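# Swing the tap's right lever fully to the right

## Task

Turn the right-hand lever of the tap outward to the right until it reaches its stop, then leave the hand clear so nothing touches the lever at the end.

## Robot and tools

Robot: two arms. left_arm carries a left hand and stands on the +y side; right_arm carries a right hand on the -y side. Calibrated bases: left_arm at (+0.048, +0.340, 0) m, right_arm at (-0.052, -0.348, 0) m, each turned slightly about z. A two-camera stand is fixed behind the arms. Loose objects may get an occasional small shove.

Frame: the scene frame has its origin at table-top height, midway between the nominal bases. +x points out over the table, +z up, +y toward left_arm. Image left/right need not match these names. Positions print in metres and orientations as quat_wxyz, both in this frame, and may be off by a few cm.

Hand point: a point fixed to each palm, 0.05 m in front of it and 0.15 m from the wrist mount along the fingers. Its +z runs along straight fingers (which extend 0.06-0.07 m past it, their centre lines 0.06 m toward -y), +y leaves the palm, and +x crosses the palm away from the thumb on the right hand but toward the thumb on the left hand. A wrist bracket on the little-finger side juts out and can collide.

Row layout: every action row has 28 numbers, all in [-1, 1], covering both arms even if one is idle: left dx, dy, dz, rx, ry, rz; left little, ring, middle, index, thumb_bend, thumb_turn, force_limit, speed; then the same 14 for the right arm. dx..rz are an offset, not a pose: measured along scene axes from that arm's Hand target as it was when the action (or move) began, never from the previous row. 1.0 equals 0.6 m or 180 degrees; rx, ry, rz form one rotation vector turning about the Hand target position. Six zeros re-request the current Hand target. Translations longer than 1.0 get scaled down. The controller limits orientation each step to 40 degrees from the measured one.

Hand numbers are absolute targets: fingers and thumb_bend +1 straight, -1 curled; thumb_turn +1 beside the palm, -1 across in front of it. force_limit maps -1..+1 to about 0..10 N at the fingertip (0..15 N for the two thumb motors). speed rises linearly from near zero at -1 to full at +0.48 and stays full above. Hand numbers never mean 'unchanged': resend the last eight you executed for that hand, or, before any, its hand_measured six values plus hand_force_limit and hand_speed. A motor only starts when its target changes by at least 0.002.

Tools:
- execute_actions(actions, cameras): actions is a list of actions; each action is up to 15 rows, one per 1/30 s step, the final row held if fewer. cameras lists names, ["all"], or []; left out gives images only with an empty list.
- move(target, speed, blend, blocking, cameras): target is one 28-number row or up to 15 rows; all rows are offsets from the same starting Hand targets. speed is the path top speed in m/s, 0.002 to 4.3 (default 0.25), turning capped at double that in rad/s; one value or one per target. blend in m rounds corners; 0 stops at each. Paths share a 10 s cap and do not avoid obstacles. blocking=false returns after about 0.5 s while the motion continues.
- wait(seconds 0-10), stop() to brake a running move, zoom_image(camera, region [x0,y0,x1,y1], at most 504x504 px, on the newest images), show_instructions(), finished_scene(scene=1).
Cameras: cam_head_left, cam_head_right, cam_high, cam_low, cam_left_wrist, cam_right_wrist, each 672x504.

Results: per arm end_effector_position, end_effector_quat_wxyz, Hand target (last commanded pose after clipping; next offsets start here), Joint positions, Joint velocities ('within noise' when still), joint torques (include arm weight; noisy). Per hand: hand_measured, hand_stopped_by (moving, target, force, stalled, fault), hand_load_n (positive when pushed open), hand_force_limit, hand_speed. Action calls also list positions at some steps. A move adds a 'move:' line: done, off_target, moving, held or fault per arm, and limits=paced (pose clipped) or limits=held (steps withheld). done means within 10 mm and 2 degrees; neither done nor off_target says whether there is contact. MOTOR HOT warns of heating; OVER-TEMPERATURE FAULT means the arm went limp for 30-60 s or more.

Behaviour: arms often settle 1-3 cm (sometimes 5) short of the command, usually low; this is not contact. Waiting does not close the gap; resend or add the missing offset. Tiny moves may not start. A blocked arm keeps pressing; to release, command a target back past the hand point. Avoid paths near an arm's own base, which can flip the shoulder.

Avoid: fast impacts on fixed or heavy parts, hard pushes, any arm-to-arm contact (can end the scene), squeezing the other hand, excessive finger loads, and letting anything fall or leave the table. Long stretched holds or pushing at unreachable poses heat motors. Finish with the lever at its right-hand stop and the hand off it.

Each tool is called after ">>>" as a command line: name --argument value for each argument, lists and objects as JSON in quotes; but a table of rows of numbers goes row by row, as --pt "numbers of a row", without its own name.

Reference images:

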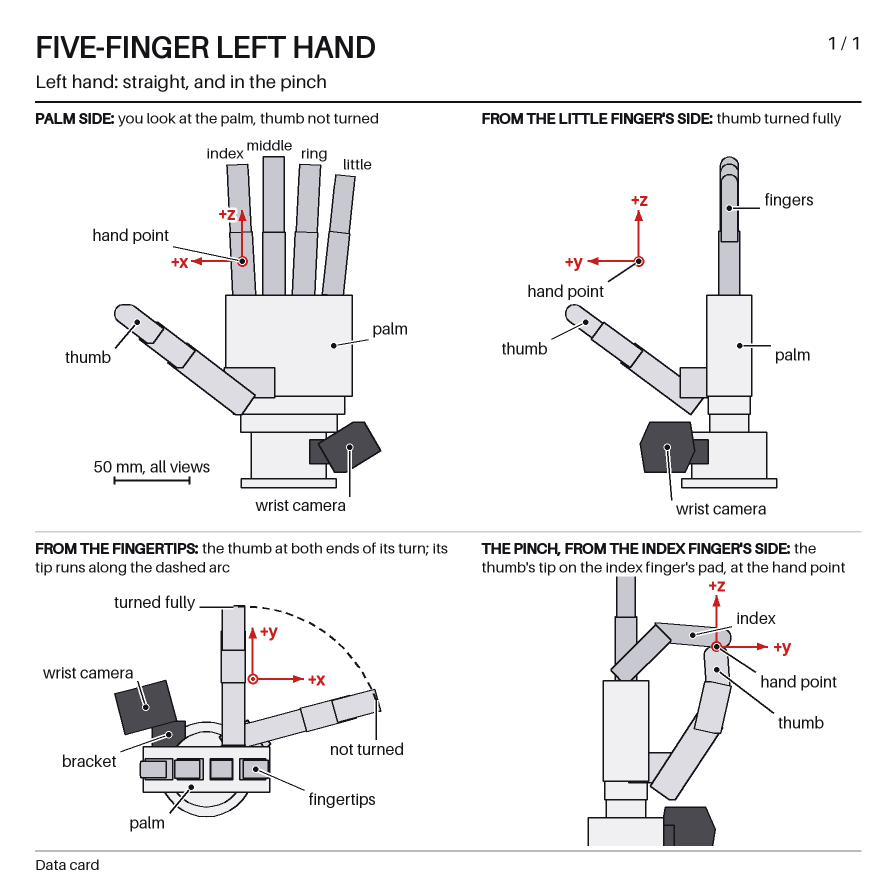

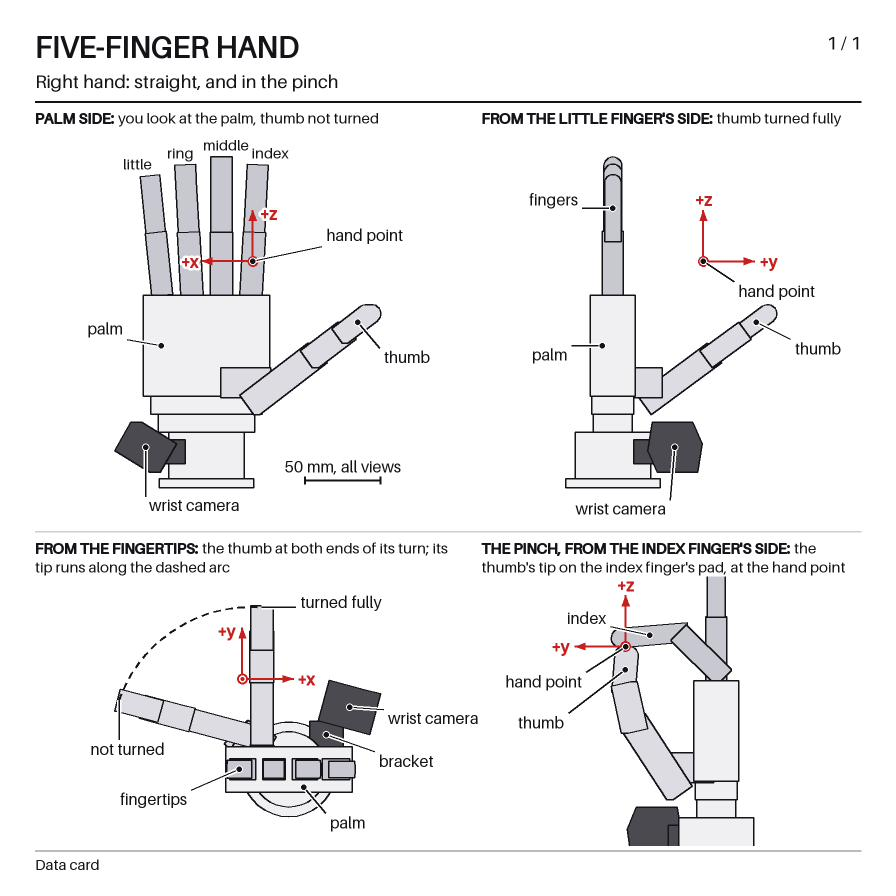

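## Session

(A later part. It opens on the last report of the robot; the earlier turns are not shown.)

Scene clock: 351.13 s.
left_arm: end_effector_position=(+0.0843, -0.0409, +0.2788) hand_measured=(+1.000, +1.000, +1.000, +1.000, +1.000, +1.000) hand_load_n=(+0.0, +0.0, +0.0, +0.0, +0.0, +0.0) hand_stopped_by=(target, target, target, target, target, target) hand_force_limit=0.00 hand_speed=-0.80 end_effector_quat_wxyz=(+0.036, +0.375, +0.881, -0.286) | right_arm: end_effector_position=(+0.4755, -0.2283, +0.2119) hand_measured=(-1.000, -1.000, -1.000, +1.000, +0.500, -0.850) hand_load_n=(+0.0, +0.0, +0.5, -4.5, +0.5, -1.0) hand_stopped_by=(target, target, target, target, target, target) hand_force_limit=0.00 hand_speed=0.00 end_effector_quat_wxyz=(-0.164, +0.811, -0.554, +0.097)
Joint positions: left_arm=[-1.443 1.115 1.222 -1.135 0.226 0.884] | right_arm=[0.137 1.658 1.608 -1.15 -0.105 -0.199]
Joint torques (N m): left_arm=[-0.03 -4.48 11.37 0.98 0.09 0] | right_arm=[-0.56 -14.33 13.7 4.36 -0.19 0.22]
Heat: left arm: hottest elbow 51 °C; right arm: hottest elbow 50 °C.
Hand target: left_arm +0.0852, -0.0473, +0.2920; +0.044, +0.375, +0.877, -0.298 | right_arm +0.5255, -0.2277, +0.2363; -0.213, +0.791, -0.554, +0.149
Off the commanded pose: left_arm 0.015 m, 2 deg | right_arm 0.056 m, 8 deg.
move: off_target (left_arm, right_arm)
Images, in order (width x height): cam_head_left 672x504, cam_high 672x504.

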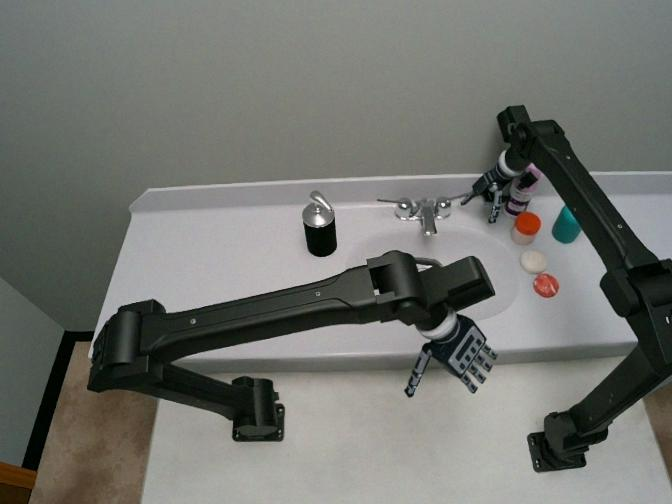

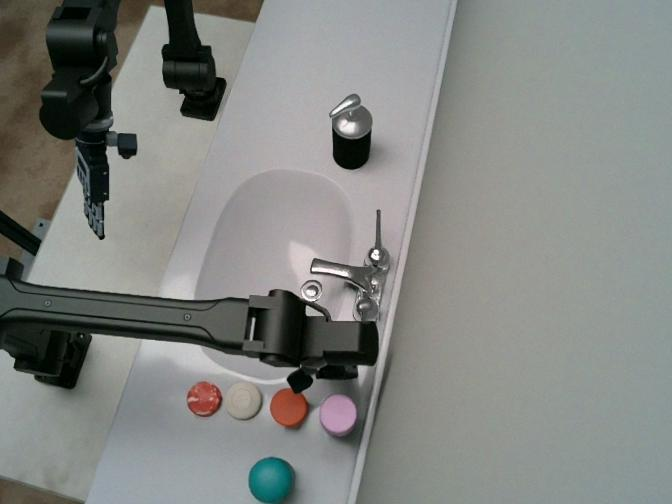

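>>> move --pt "0 0 0 0 0 0 1 1 1 1 1 1 0 -0.8 -0.20 0.01 0.03 0 0 0 -1 -1 -1 1 0.5 -0.85 0 0" --pt "0 0 0 0 0 0 1 1 1 1 1 1 0 -0.8 -0.25 0 0.18 0 0 0 -1 -1 -1 1 0.5 -0.85 0 0" --speed 0.15 --blend 0.02 --cameras '["cam_high","cam_head_left"]'

>>> zoom_image --camera "cam_high" --region '[280, 190, 440, 350]'

>>> zoom_image --camera "cam_head_left" --region '[360, 160, 500, 260]'

Scene clock: 359.23 s.
left_arm: end_effector_position=(+0.0843, -0.0409, +0.2788) hand_measured=(+1.000, +1.000, +1.000, +1.000, +1.000, +1.000) hand_load_n=(+0.0, +0.0, +0.0, +0.0, +0.0, +0.0) hand_stopped_by=(target, target, target, target, target, target) hand_force_limit=0.00 hand_speed=-0.80 end_effector_quat_wxyz=(+0.036, +0.375, +0.881, -0.286) | right_arm: end_effector_position=(+0.3674, -0.2314, +0.3219) hand_measured=(-1.000, -1.000, -1.000, +1.000, +0.500, -0.850) hand_load_n=(+0.0, +0.5, +0.0, +0.0, +0.5, -1.0) hand_stopped_by=(target, target, target, target, target, target) hand_force_limit=0.00 hand_speed=0.00 end_effector_quat_wxyz=(-0.199, +0.797, -0.554, +0.136)
Joint positions: left_arm=[-1.443 1.115 1.222 -1.135 0.226 0.884] | right_arm=[0.17 1.317 1.509 -1.282 -0.082 -0.149]
Joint torques (N m): left_arm=[-0.03 -4.48 11.37 0.98 0.09 0] | right_arm=[0.97 -10.4 13.03 1.02 -0.05 0.17]
Heat: left arm: hottest elbow 51 °C; right arm: hottest elbow 51 °C.
Hand target: left_arm +0.0852, -0.0473, +0.2920; +0.044, +0.375, +0.877, -0.298 | right_arm +0.3755, -0.2277, +0.3441; -0.212, +0.791, -0.554, +0.149
Off the commanded pose: left_arm 0.015 m, 2 deg | right_arm 0.024 m, 2 deg.
move: off_target (left_arm, right_arm)
Images, in order (width x height): cam_head_left 672x504, cam_high 672x504.

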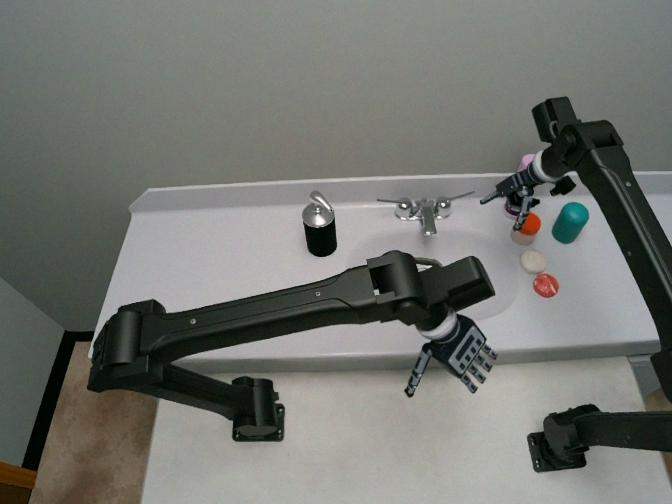

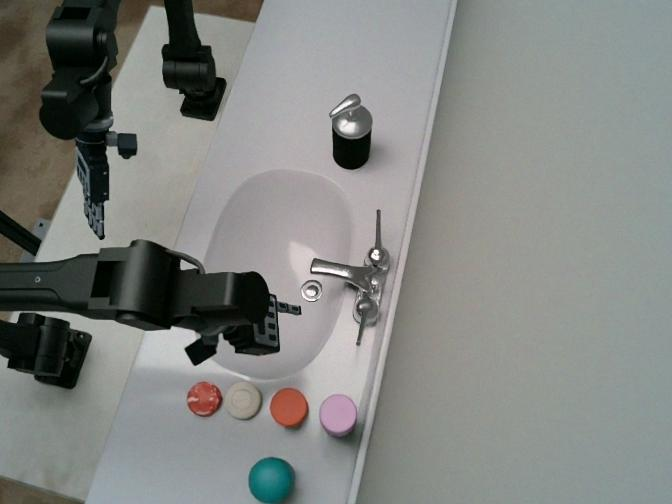

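Scaled by 3.150 from the camera's 672x504 image, which has a finer 960x720 frame.

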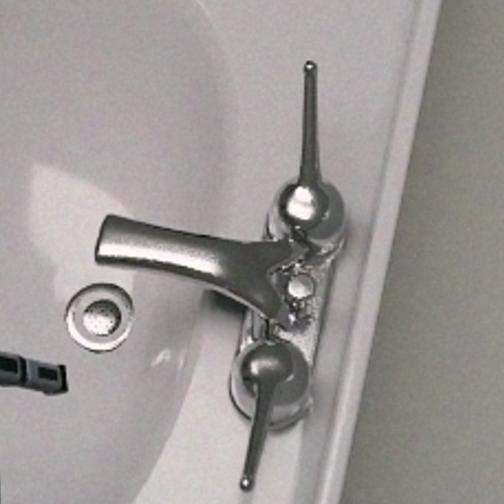

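Scaled by 3.600 from the camera's 672x504 image, which has a finer 960x720 frame.

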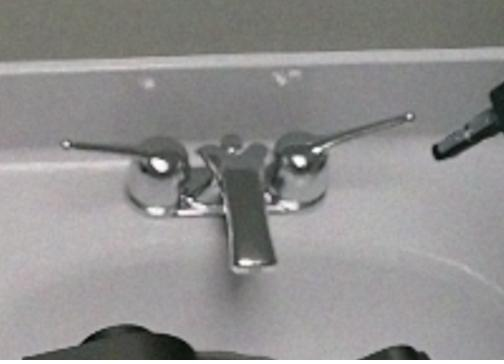

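>>> finished_scene

The scene is finished: the task was done.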